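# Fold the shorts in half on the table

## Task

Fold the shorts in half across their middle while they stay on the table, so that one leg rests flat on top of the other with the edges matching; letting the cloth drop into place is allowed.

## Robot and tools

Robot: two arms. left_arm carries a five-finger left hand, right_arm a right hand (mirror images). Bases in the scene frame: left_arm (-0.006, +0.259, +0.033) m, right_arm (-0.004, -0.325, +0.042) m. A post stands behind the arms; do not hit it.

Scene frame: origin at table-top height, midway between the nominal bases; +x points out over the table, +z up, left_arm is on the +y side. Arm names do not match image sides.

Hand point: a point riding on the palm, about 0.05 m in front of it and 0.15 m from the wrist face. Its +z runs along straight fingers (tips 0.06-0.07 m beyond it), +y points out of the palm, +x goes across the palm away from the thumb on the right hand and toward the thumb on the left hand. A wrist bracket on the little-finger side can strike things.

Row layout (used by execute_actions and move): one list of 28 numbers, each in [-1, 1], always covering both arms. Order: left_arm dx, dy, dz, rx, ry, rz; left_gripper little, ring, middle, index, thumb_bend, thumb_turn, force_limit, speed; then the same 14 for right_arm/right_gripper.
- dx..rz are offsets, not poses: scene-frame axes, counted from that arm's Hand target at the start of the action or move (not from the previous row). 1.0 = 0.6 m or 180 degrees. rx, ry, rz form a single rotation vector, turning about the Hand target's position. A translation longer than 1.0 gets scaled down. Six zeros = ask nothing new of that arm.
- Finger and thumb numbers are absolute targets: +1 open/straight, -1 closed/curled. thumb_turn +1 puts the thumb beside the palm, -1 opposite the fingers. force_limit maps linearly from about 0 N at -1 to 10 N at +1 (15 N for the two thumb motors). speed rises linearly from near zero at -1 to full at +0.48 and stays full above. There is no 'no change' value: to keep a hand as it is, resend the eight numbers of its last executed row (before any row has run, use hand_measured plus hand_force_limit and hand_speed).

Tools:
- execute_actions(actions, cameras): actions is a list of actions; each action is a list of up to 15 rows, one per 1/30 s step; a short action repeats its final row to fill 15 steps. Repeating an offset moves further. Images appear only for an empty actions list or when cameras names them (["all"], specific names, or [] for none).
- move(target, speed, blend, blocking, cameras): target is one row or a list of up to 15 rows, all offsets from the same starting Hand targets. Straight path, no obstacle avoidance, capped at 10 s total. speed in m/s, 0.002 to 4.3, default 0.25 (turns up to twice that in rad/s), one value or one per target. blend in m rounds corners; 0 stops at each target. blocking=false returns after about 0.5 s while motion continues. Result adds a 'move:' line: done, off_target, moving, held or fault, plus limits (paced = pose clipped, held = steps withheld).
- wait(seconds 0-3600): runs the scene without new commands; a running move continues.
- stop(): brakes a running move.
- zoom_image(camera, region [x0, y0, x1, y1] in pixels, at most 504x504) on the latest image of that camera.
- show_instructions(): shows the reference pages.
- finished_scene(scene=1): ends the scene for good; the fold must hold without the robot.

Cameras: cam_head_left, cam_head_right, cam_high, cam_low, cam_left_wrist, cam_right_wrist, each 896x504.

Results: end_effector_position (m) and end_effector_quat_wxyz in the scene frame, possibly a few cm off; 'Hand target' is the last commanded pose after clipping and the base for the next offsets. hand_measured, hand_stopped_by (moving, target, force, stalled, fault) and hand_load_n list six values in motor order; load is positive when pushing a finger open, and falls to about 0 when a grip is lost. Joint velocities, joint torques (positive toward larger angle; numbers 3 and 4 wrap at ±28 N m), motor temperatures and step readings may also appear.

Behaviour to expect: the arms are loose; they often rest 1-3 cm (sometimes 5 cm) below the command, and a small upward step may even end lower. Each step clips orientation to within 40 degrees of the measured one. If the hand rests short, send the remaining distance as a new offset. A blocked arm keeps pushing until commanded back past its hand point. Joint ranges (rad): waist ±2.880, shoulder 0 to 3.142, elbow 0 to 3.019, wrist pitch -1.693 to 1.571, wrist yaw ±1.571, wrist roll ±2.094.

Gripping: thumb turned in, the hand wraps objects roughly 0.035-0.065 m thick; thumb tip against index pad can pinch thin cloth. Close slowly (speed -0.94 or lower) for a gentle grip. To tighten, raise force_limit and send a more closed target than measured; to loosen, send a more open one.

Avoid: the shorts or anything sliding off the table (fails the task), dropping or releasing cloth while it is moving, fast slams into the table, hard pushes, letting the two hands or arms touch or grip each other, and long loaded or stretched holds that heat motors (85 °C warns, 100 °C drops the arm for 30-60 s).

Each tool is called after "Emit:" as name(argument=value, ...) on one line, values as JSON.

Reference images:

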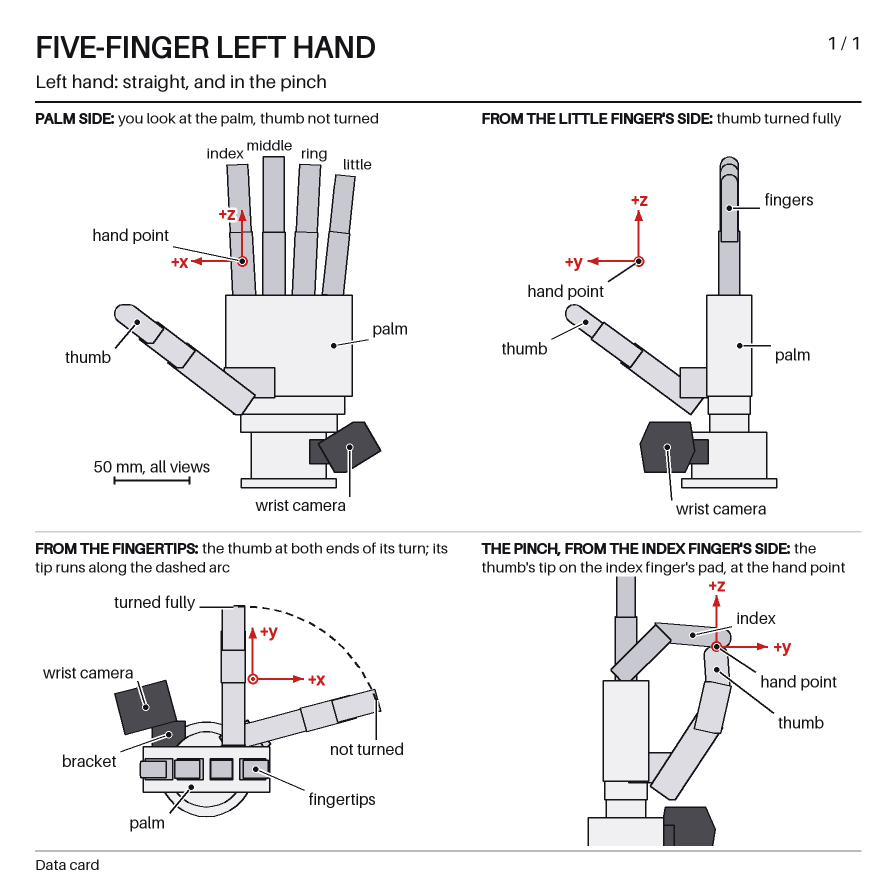

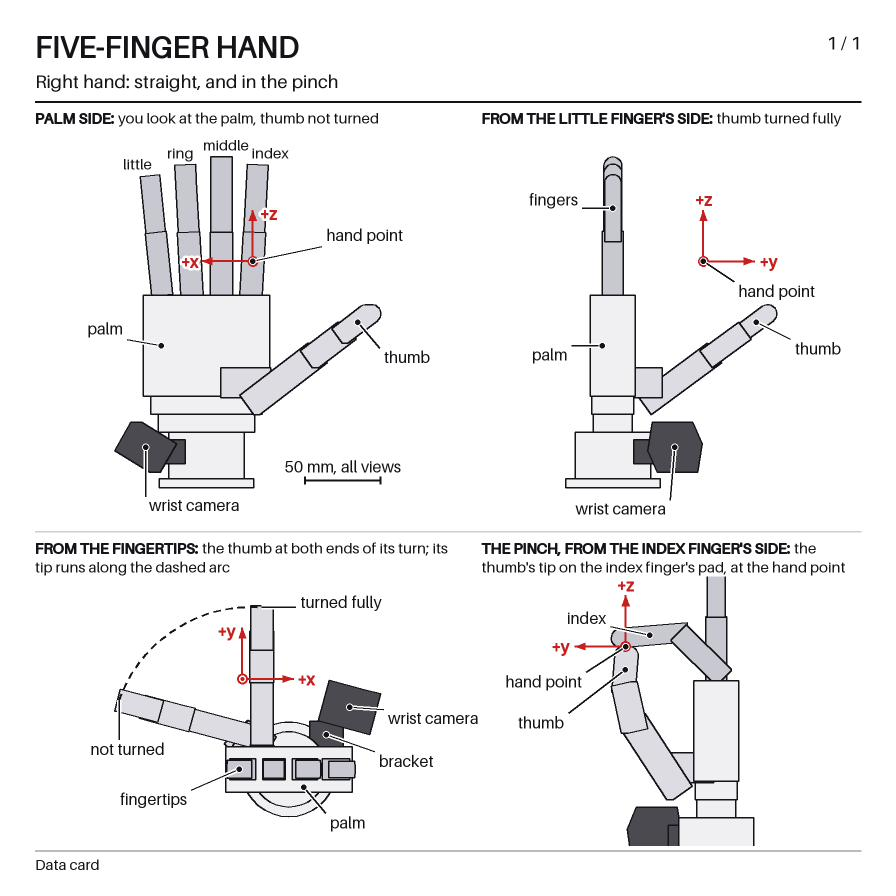

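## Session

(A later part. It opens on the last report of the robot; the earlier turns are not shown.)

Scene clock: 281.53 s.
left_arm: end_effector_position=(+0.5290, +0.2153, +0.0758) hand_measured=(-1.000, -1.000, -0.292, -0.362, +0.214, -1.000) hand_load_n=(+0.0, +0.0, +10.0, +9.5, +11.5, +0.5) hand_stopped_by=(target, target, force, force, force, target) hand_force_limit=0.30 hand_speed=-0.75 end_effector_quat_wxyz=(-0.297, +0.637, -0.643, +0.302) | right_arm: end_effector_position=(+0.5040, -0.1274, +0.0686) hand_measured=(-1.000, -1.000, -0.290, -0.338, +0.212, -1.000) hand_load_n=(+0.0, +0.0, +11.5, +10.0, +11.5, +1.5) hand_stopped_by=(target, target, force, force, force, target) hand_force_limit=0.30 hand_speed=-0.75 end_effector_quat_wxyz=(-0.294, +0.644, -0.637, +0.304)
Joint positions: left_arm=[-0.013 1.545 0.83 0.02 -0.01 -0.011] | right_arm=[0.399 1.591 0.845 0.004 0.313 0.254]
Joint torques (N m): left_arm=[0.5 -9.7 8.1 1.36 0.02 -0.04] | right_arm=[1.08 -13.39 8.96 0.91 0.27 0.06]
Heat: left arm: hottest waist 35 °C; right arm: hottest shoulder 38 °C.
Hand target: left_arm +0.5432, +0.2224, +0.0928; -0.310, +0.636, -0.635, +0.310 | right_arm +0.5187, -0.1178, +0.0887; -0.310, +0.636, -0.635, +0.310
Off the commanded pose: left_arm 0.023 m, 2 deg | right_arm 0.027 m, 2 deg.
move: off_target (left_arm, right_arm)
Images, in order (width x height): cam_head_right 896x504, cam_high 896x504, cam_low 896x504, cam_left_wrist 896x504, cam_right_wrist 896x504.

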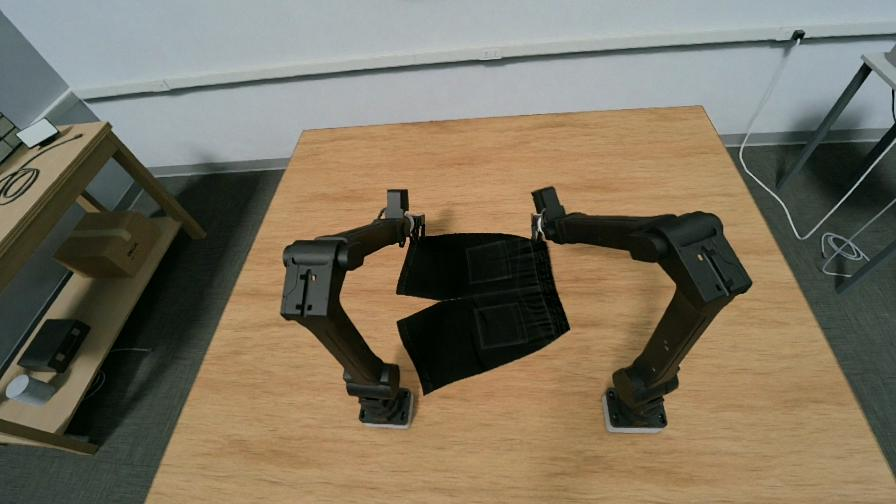

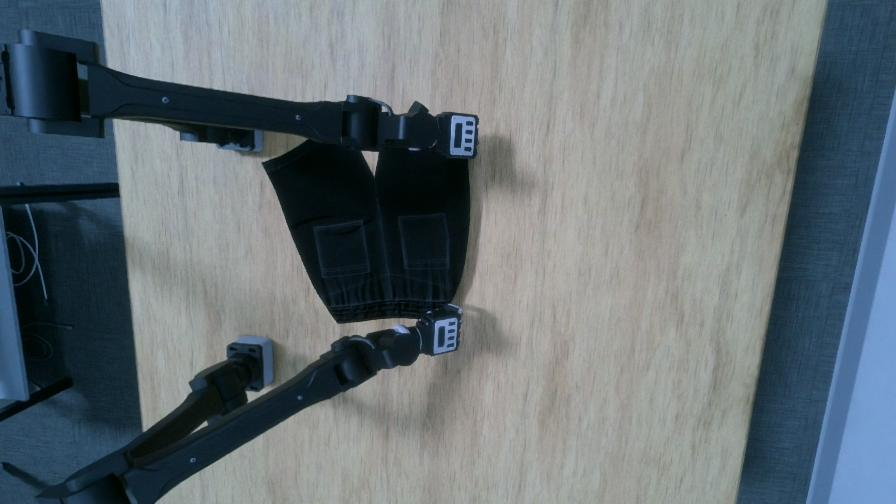

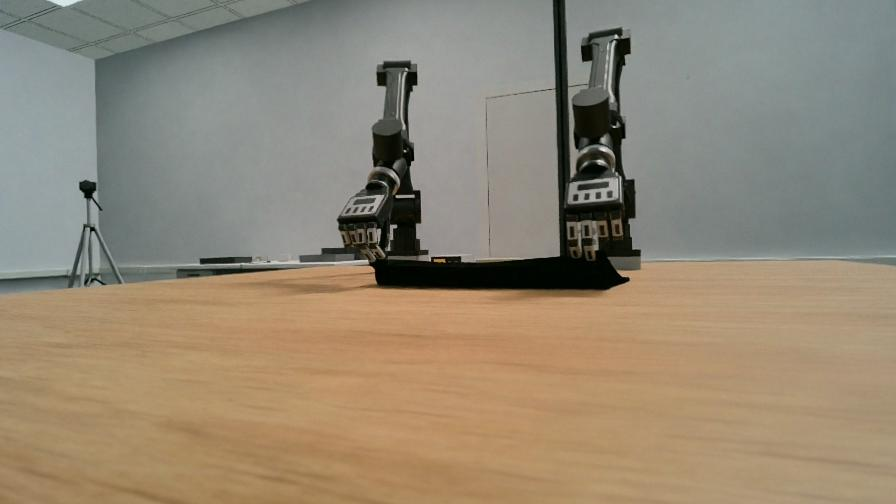

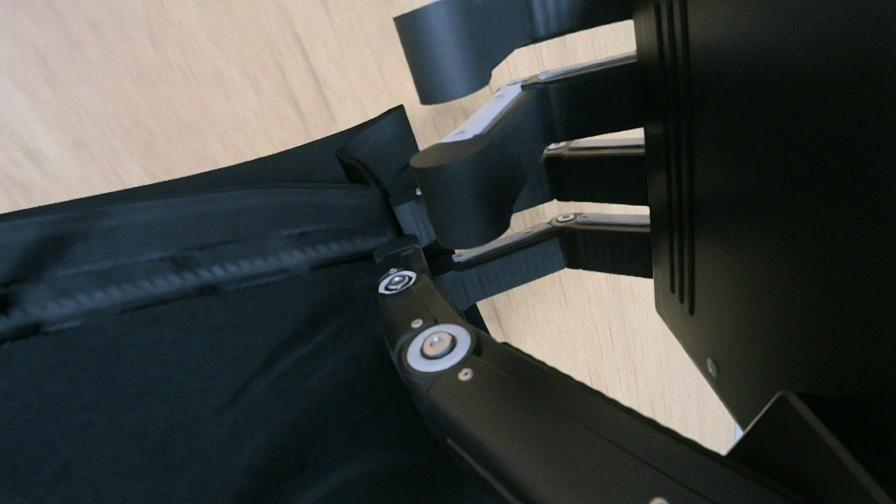

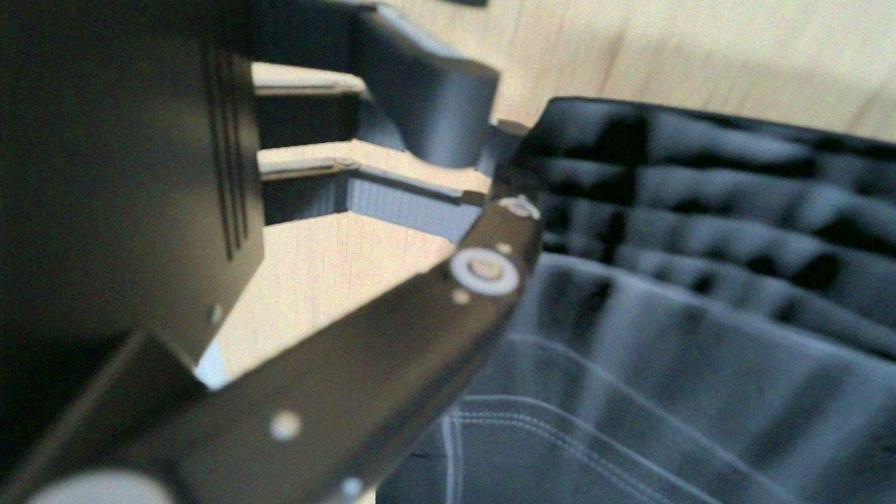

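Emit:
move(target=[[0.45, -0.2, 0.02, 0,0,0, -1,-1,-0.5,-0.5,0.05,-1, 0.3,-0.75, 0.383,-0.2,0.02, 0,0,0, -1,-1,-0.5,-0.5,0.05,-1, 0.3,-0.75]], speed=0.1, cameras=["cam_high","cam_low","cam_left_wrist","cam_right_wrist","cam_head_right"])

Scene clock: 300.93 s.
left_arm: end_effector_position=(+0.8023, +0.1110, +0.1000) hand_measured=(-1.000, -1.000, -0.292, -0.362, +0.214, -1.000) hand_load_n=(+0.0, +0.0, +10.0, +10.0, +11.5, +0.0) hand_stopped_by=(target, target, force, force, force, target) hand_force_limit=0.30 hand_speed=-0.75 end_effector_quat_wxyz=(-0.306, +0.635, -0.640, +0.304) | right_arm: end_effector_position=(+0.7322, -0.2299, +0.0925) hand_measured=(-1.000, -1.000, -0.290, -0.338, +0.212, -1.000) hand_load_n=(+0.5, +0.0, +11.5, +10.0, +11.5, +1.0) hand_stopped_by=(target, target, force, force, force, target) hand_force_limit=0.30 hand_speed=-0.75 end_effector_quat_wxyz=(-0.309, +0.635, -0.641, +0.300)
Joint positions: left_arm=[-0.155 2.156 1.819 -0.348 -0.129 -0.097] | right_arm=[0.096 1.98 1.475 -0.178 0.069 0.076]
Joint torques (N m): left_arm=[-1.08 -17.32 10.13 1.4 -0.34 -0.21] | right_arm=[-0.67 -19.31 10.82 1.05 -0.08 -0.19]
Heat: left arm: hottest waist 35 °C; right arm: hottest shoulder 39 °C.
Hand target: left_arm +0.8132, +0.1024, +0.1049; -0.310, +0.636, -0.635, +0.310 | right_arm +0.7485, -0.2377, +0.1008; -0.310, +0.636, -0.635, +0.310
Off the commanded pose: left_arm 0.015 m, 1 deg | right_arm 0.020 m, 1 deg.
move: off_target (left_arm, right_arm)
Images, in order (width x height): cam_head_right 896x504, cam_high 896x504, cam_low 896x504, cam_left_wrist 896x504, cam_right_wrist 896x504.

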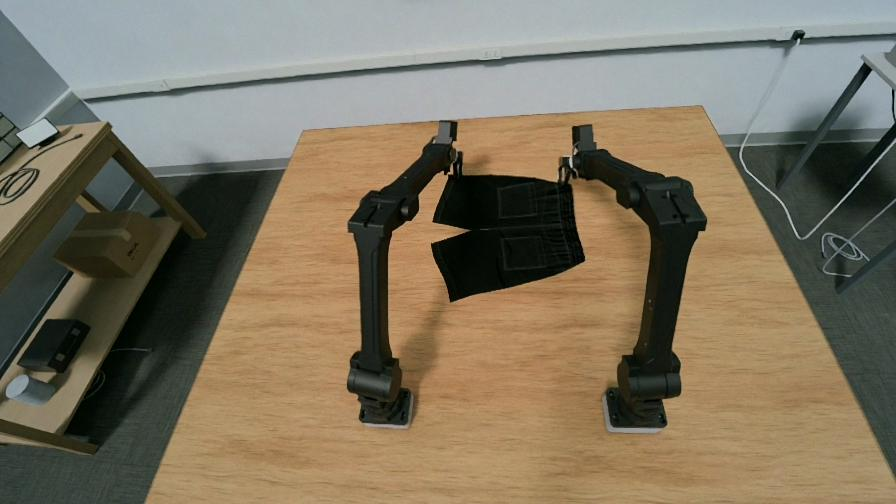

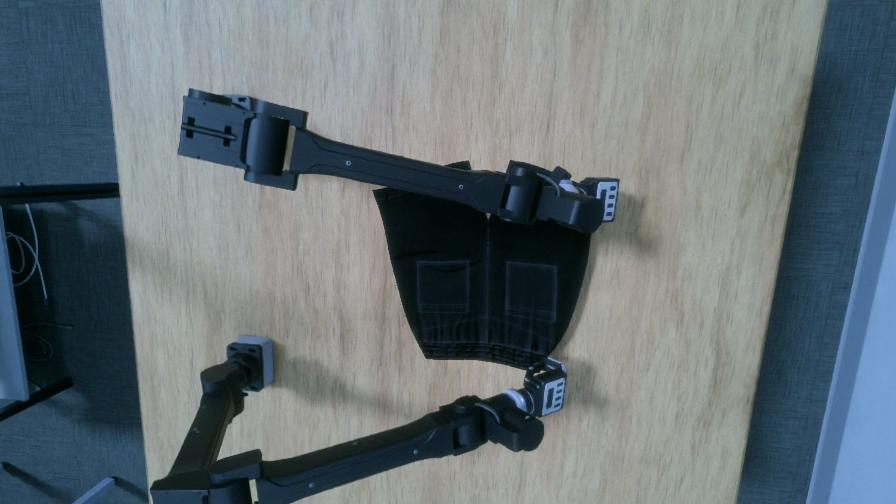

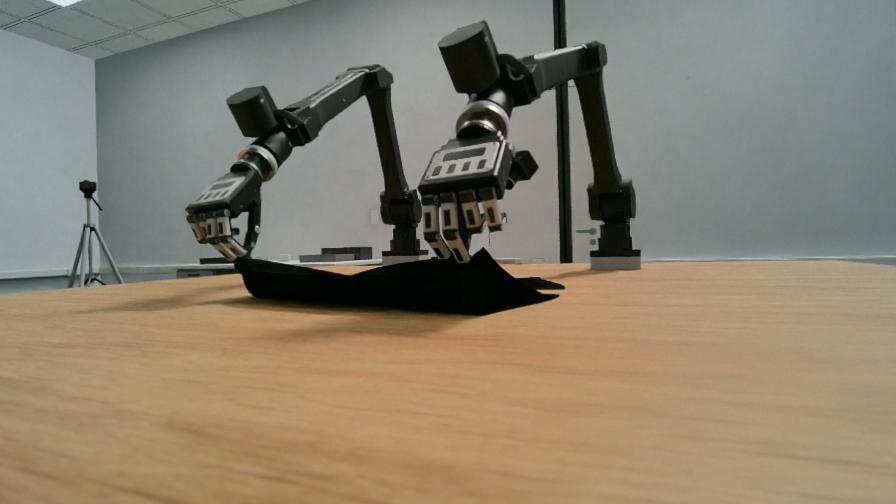

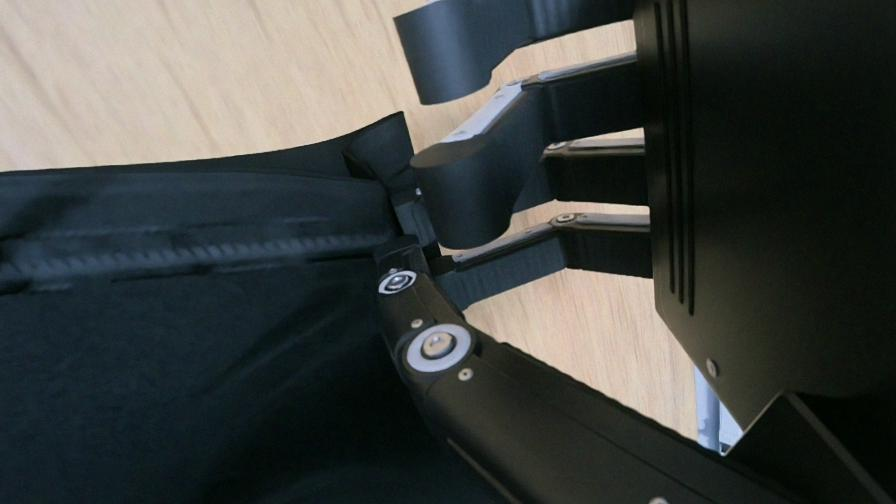

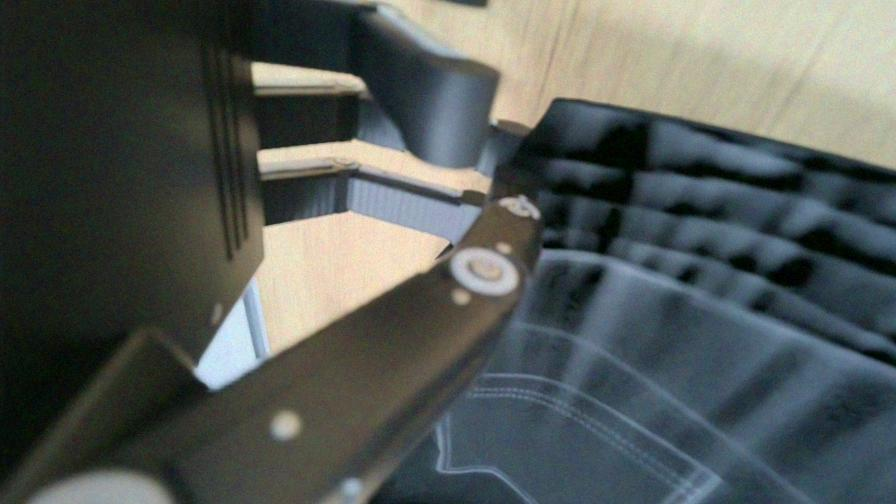

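Emit:
move(target=[[-0.1337, -0.004, 0.1418, 0,0,0, -1,-1,-0.5,-0.5,0.05,-1, 0.3,-0.75, -0.0875,0.003,0.0537, 0,0,0, -1,-1,-0.5,-0.5,0.05,-1, 0.3,-0.75],[-0.3653, -0.014, 0.2002, 0,0,0, -1,-1,-0.5,-0.5,0.05,-1, 0.3,-0.75, -0.2275,0.003,0.0987, 0,0,0, -1,-1,-0.5,-0.5,0.05,-1, 0.3,-0.75]], speed=0.12, blend=[0.03, 0], cameras=["cam_high","cam_low","cam_left_wrist","cam_right_wrist","cam_head_right"])

Scene clock: 364.97 s.
left_arm: end_effector_position=(+0.5956, +0.1000, +0.2187) hand_measured=(-1.000, -1.000, -0.292, -0.362, +0.214, -1.000) hand_load_n=(+0.0, +0.0, +10.0, +9.5, +11.5, +0.5) hand_stopped_by=(target, target, force, force, force, target) hand_force_limit=0.30 hand_speed=-0.75 end_effector_quat_wxyz=(-0.309, +0.635, -0.639, +0.305) | right_arm: end_effector_position=(+0.6182, -0.2385, +0.1601) hand_measured=(-1.000, -1.000, -0.290, -0.338, +0.212, -1.000) hand_load_n=(+0.0, +0.0, +11.0, +10.0, +11.5, +1.0) hand_stopped_by=(target, target, force, force, force, target) hand_force_limit=0.30 hand_speed=-0.75 end_effector_quat_wxyz=(-0.315, +0.632, -0.637, +0.310)
Joint positions: left_arm=[-0.245 1.549 1.258 -0.399 -0.203 -0.156] | right_arm=[0.104 1.625 1.148 -0.181 0.083 0.076]
Joint torques (N m): left_arm=[-1.32 -12.22 7.5 1.54 -0.33 -0.22] | right_arm=[0.79 -16.09 6.61 1.16 0.3 -0.02]
Motor temperatures (°C): left_arm=[35 39 36 30 29 33] | right_arm=[36 41 39 30 31 28]
Heat: left arm: hottest shoulder 39 °C; right arm: hottest shoulder 41 °C.
Hand target: left_arm +0.5940, +0.0938, +0.2248; -0.310, +0.636, -0.636, +0.310 | right_arm +0.6121, -0.2360, +0.1600; -0.310, +0.636, -0.635, +0.310
Off the commanded pose: left_arm 0.009 m, 1 deg | right_arm 0.007 m, 1 deg.
move: done
Images, in order (width x height): cam_head_right 896x504, cam_high 896x504, cam_low 896x504, cam_left_wrist 896x504, cam_right_wrist 896x504.

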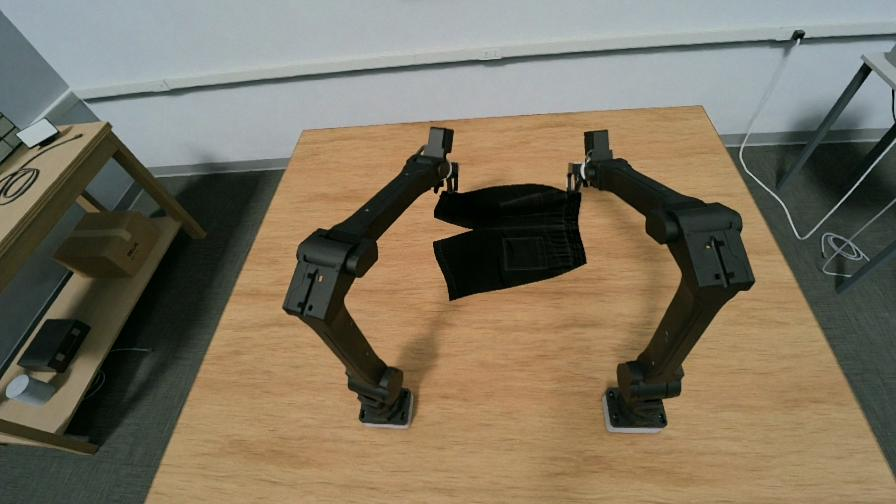

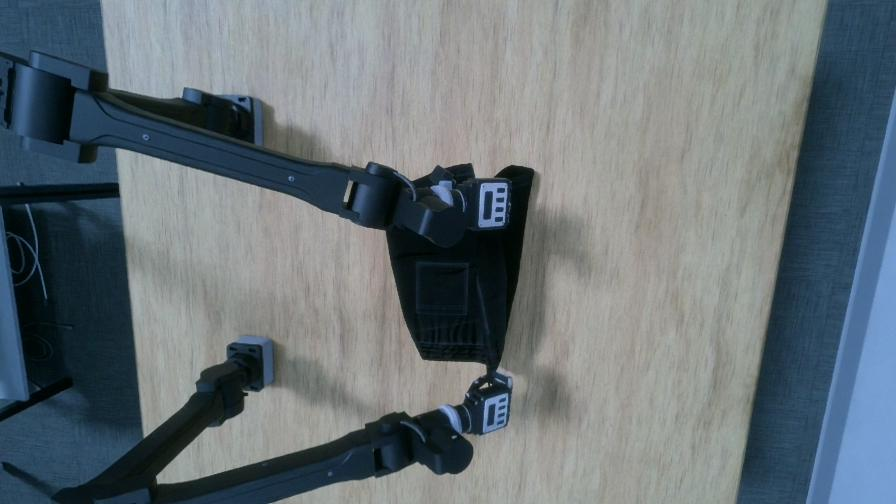

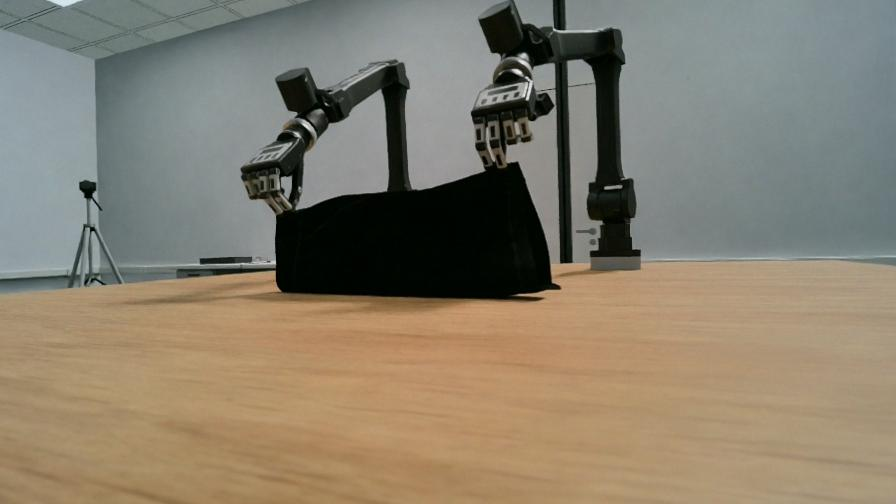

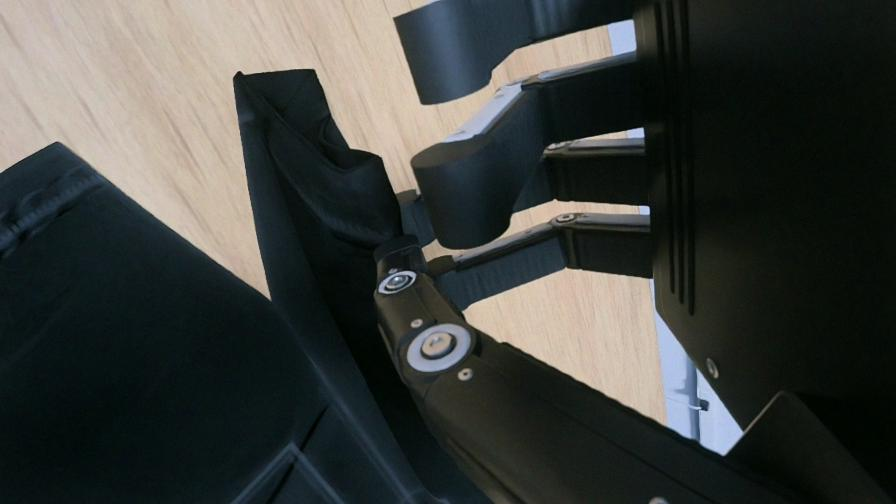

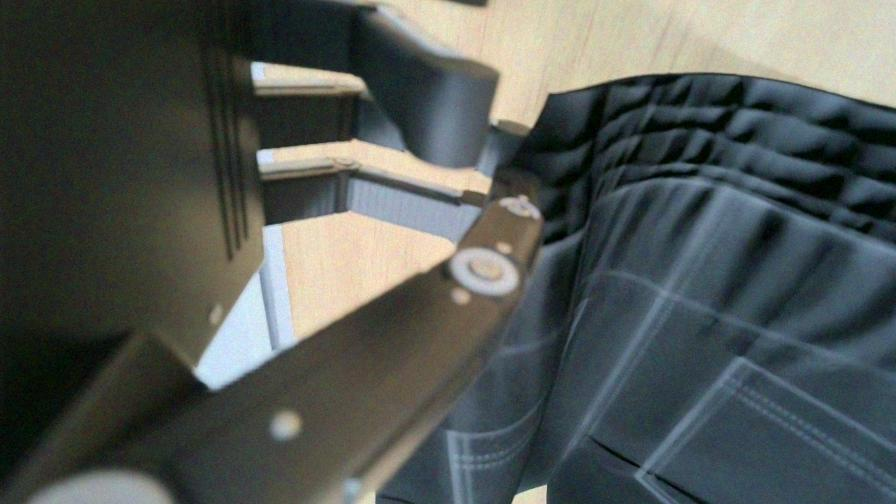

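Emit:
move(target=[[-0.2333, -0.0147, -0.0997, 0,0,0, -1,-1,-0.5,-0.5,0.05,-1, 0.3,-0.75, -0.1452,0.0,-0.07, 0,0,0, -1,-1,-0.5,-0.5,0.05,-1, 0.3,-0.75],[-0.3583, -0.023, -0.19, 0,0,0, -1,-1,-0.5,-0.5,0.05,-1, 0.3,-0.75, -0.2252,0.0017,-0.11, 0,0,0, -1,-1,-0.5,-0.5,0.05,-1, 0.3,-0.75]], speed=0.12, blend=[0.03, 0], cameras=["cam_high","cam_low","cam_left_wrist","cam_right_wrist","cam_head_right"])

Scene clock: 372.37 s.
left_arm: end_effector_position=(+0.3747, +0.0862, +0.1014) hand_measured=(-1.000, -1.000, -0.292, -0.362, +0.214, -1.000) hand_load_n=(+0.0, +0.0, +10.0, +9.5, +11.0, +0.5) hand_stopped_by=(target, target, force, force, force, target) hand_force_limit=0.30 hand_speed=-0.75 end_effector_quat_wxyz=(-0.305, +0.637, -0.645, +0.293) | right_arm: end_effector_position=(+0.4725, -0.2381, +0.0856) hand_measured=(-1.000, -1.000, -0.290, -0.338, +0.212, -1.000) hand_load_n=(+0.0, +0.5, +11.5, +10.0, +11.5, +1.5) hand_stopped_by=(target, target, force, force, force, target) hand_force_limit=0.30 hand_speed=-0.75 end_effector_quat_wxyz=(-0.297, +0.644, -0.639, +0.299)
Joint positions: left_arm=[-0.477 1.175 0.576 -0.164 -0.378 -0.314] | right_arm=[0.15 1.409 0.691 0.011 0.116 0.091]
Joint torques (N m): left_arm=[-1.32 -5.36 6.42 2.29 -0.49 -0.2] | right_arm=[0.5 -10.99 5.85 2.45 0.32 0.12]
Heat: left arm: hottest shoulder 39 °C; right arm: hottest shoulder 41 °C.
Hand target: left_arm +0.3790, +0.0800, +0.1108; -0.310, +0.636, -0.636, +0.310 | right_arm +0.4770, -0.2350, +0.0939; -0.310, +0.636, -0.635, +0.310
Off the commanded pose: left_arm 0.012 m, 2 deg | right_arm 0.010 m, 2 deg.
move: off_target (left_arm)
Images, in order (width x height): cam_head_right 896x504, cam_high 896x504, cam_low 896x504, cam_left_wrist 896x504, cam_right_wrist 896x504.

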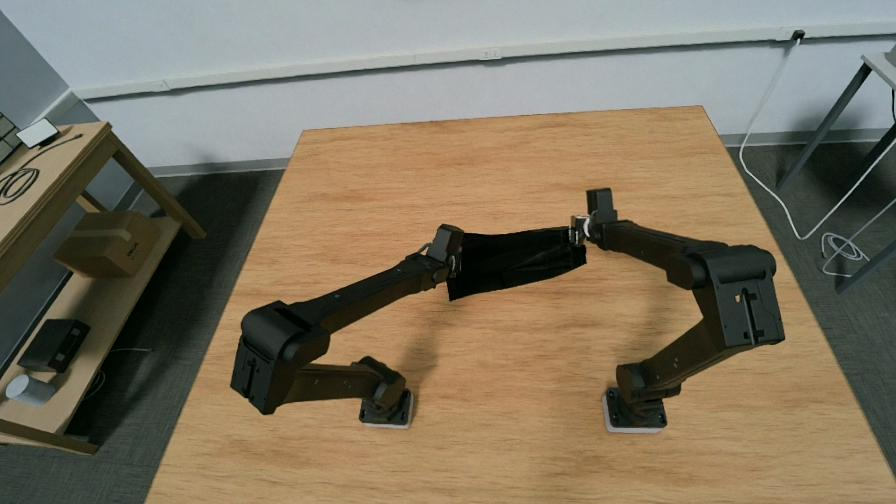

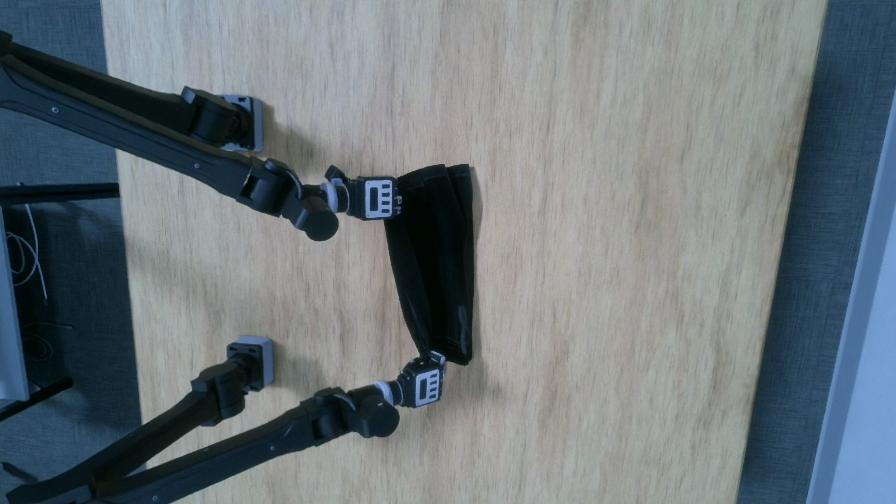

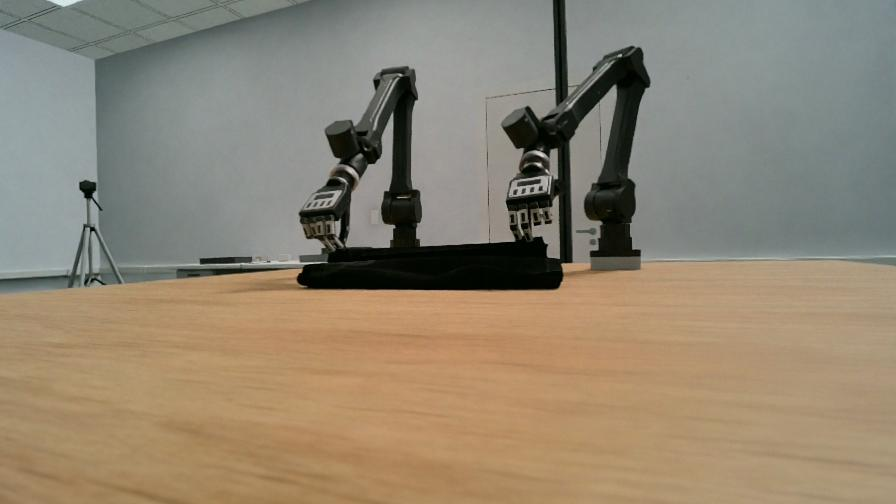

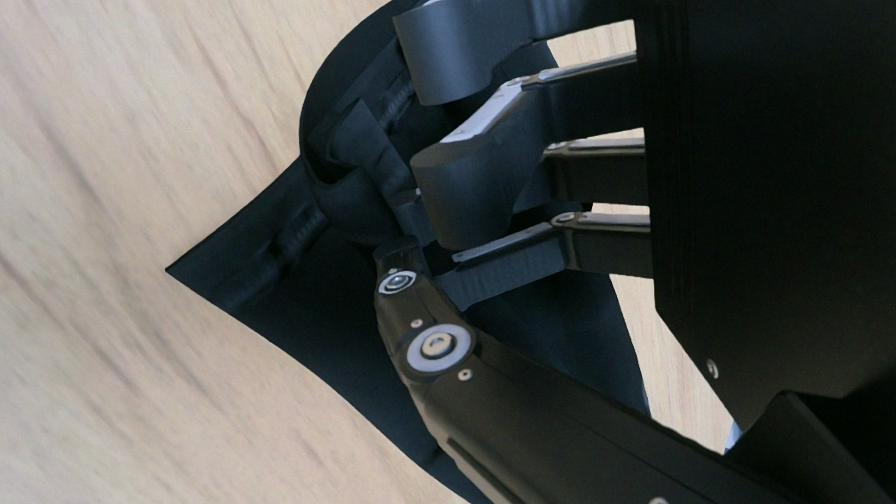

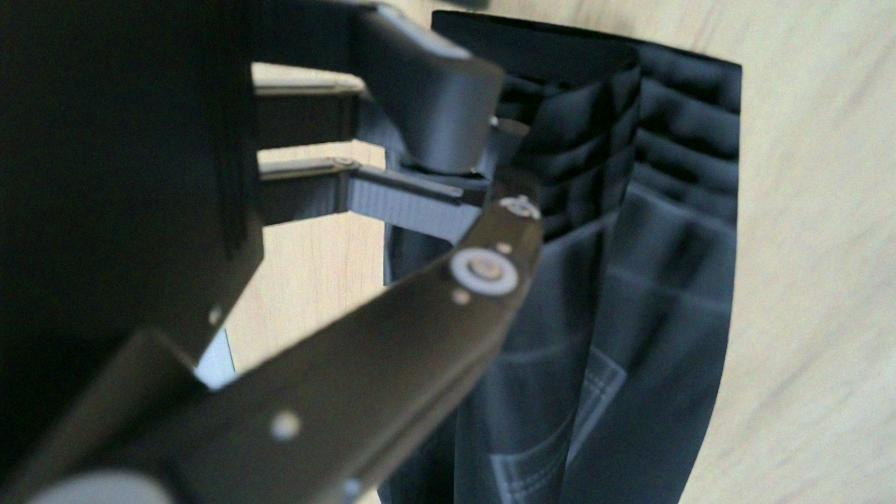

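Emit:
move(target=[[0.0, 0.0, -0.055, 0,0,0, -1,-1,-0.5,-0.5,0.05,-1, 0.3,-0.75, 0.0,0.0,-0.045, 0,0,0, -1,-1,-0.5,-0.5,0.05,-1, 0.3,-0.75]], speed=0.06, cameras=["cam_high","cam_low","cam_left_wrist","cam_right_wrist","cam_head_right"])

Scene clock: 381.40 s.
left_arm: end_effector_position=(+0.3768, +0.0854, +0.0776) hand_measured=(-1.000, -1.000, -0.292, -0.362, +0.214, -1.000) hand_load_n=(+0.0, +0.0, +9.5, +9.5, +11.0, +0.5) hand_stopped_by=(target, target, force, force, force, target) hand_force_limit=0.30 hand_speed=-0.75 end_effector_quat_wxyz=(-0.308, +0.636, -0.639, +0.303) | right_arm: end_effector_position=(+0.4744, -0.2381, +0.0690) hand_measured=(-1.000, -1.000, -0.290, -0.338, +0.212, -1.000) hand_load_n=(+0.0, +0.0, +11.0, +10.0, +11.5, +1.0) hand_stopped_by=(target, target, force, force, force, target) hand_force_limit=0.30 hand_speed=-0.75 end_effector_quat_wxyz=(-0.304, +0.640, -0.636, +0.305)
Joint positions: left_arm=[-0.477 1.231 0.528 -0.037 -0.379 -0.315] | right_arm=[0.15 1.45 0.66 0.104 0.118 0.091]
Joint torques (N m): left_arm=[-1.26 -3.78 5.97 2.37 -0.46 -0.19] | right_arm=[0.62 -9.11 5.48 2.74 0.32 0.11]
Heat: left arm: hottest shoulder 38 °C; right arm: hottest shoulder 41 °C.
Hand target: left_arm +0.3790, +0.0800, +0.0778; -0.310, +0.636, -0.636, +0.310 | right_arm +0.4770, -0.2350, +0.0670; -0.310, +0.636, -0.635, +0.310
Off the commanded pose: left_arm 0.006 m, 1 deg | right_arm 0.005 m, 1 deg.
move: done
Images, in order (width x height): cam_head_right 896x504, cam_high 896x504, cam_low 896x504, cam_left_wrist 896x504, cam_right_wrist 896x504.

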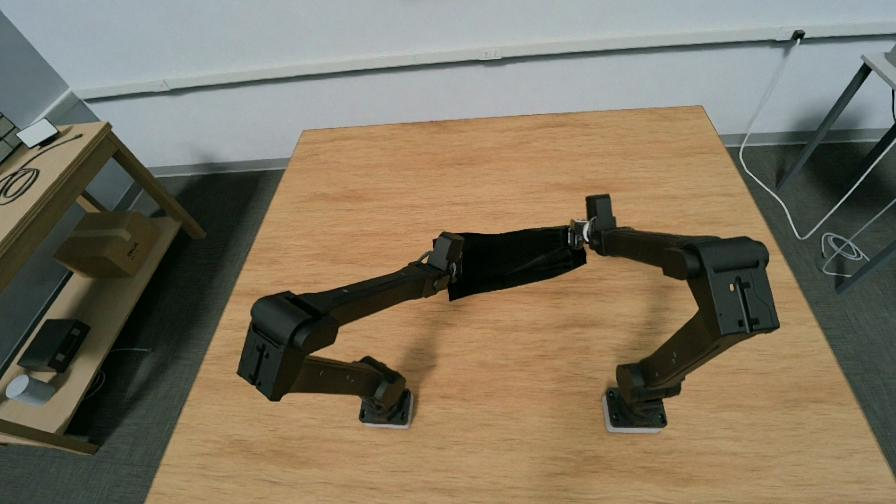

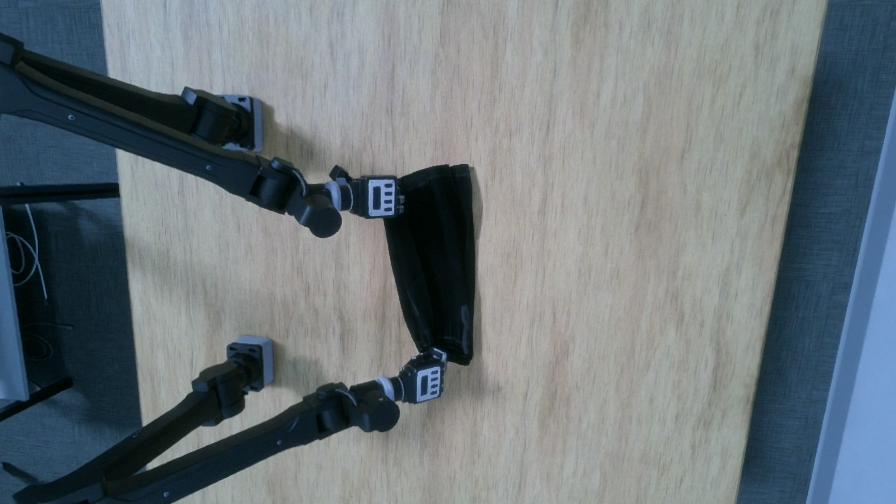

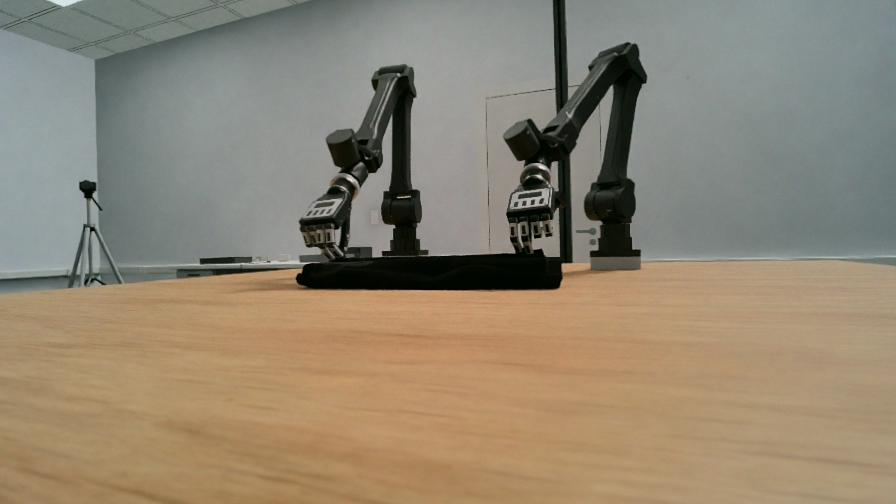

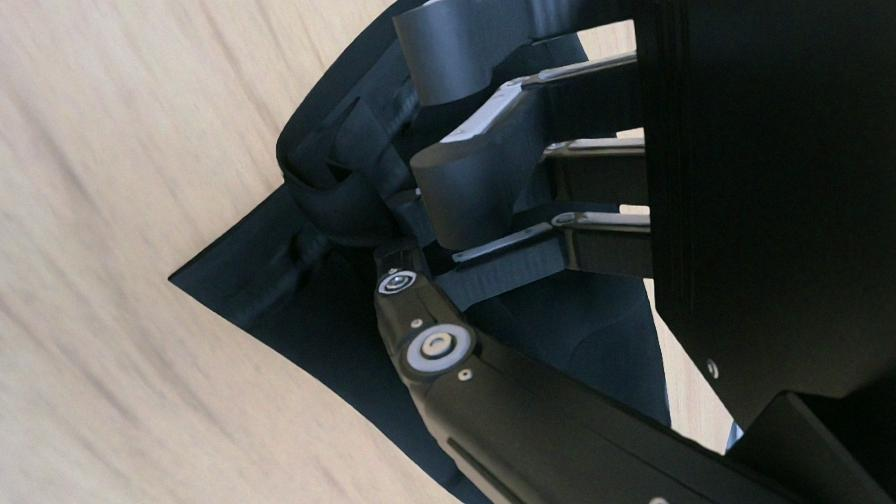

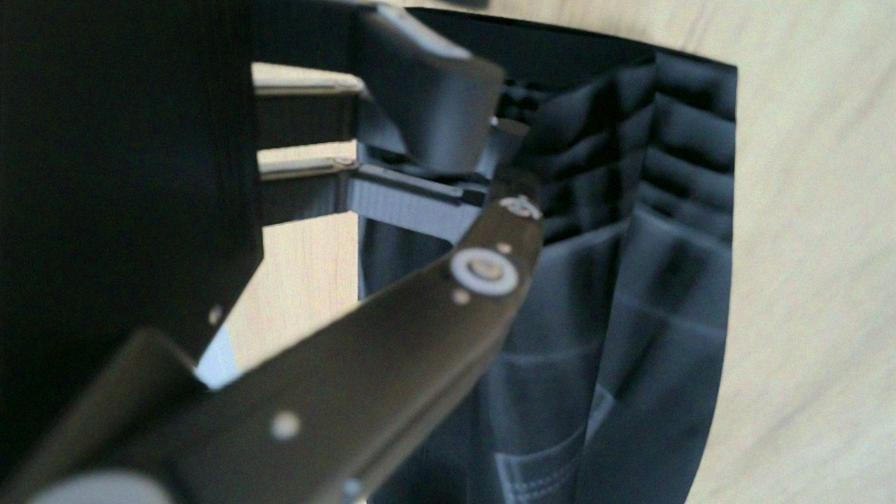

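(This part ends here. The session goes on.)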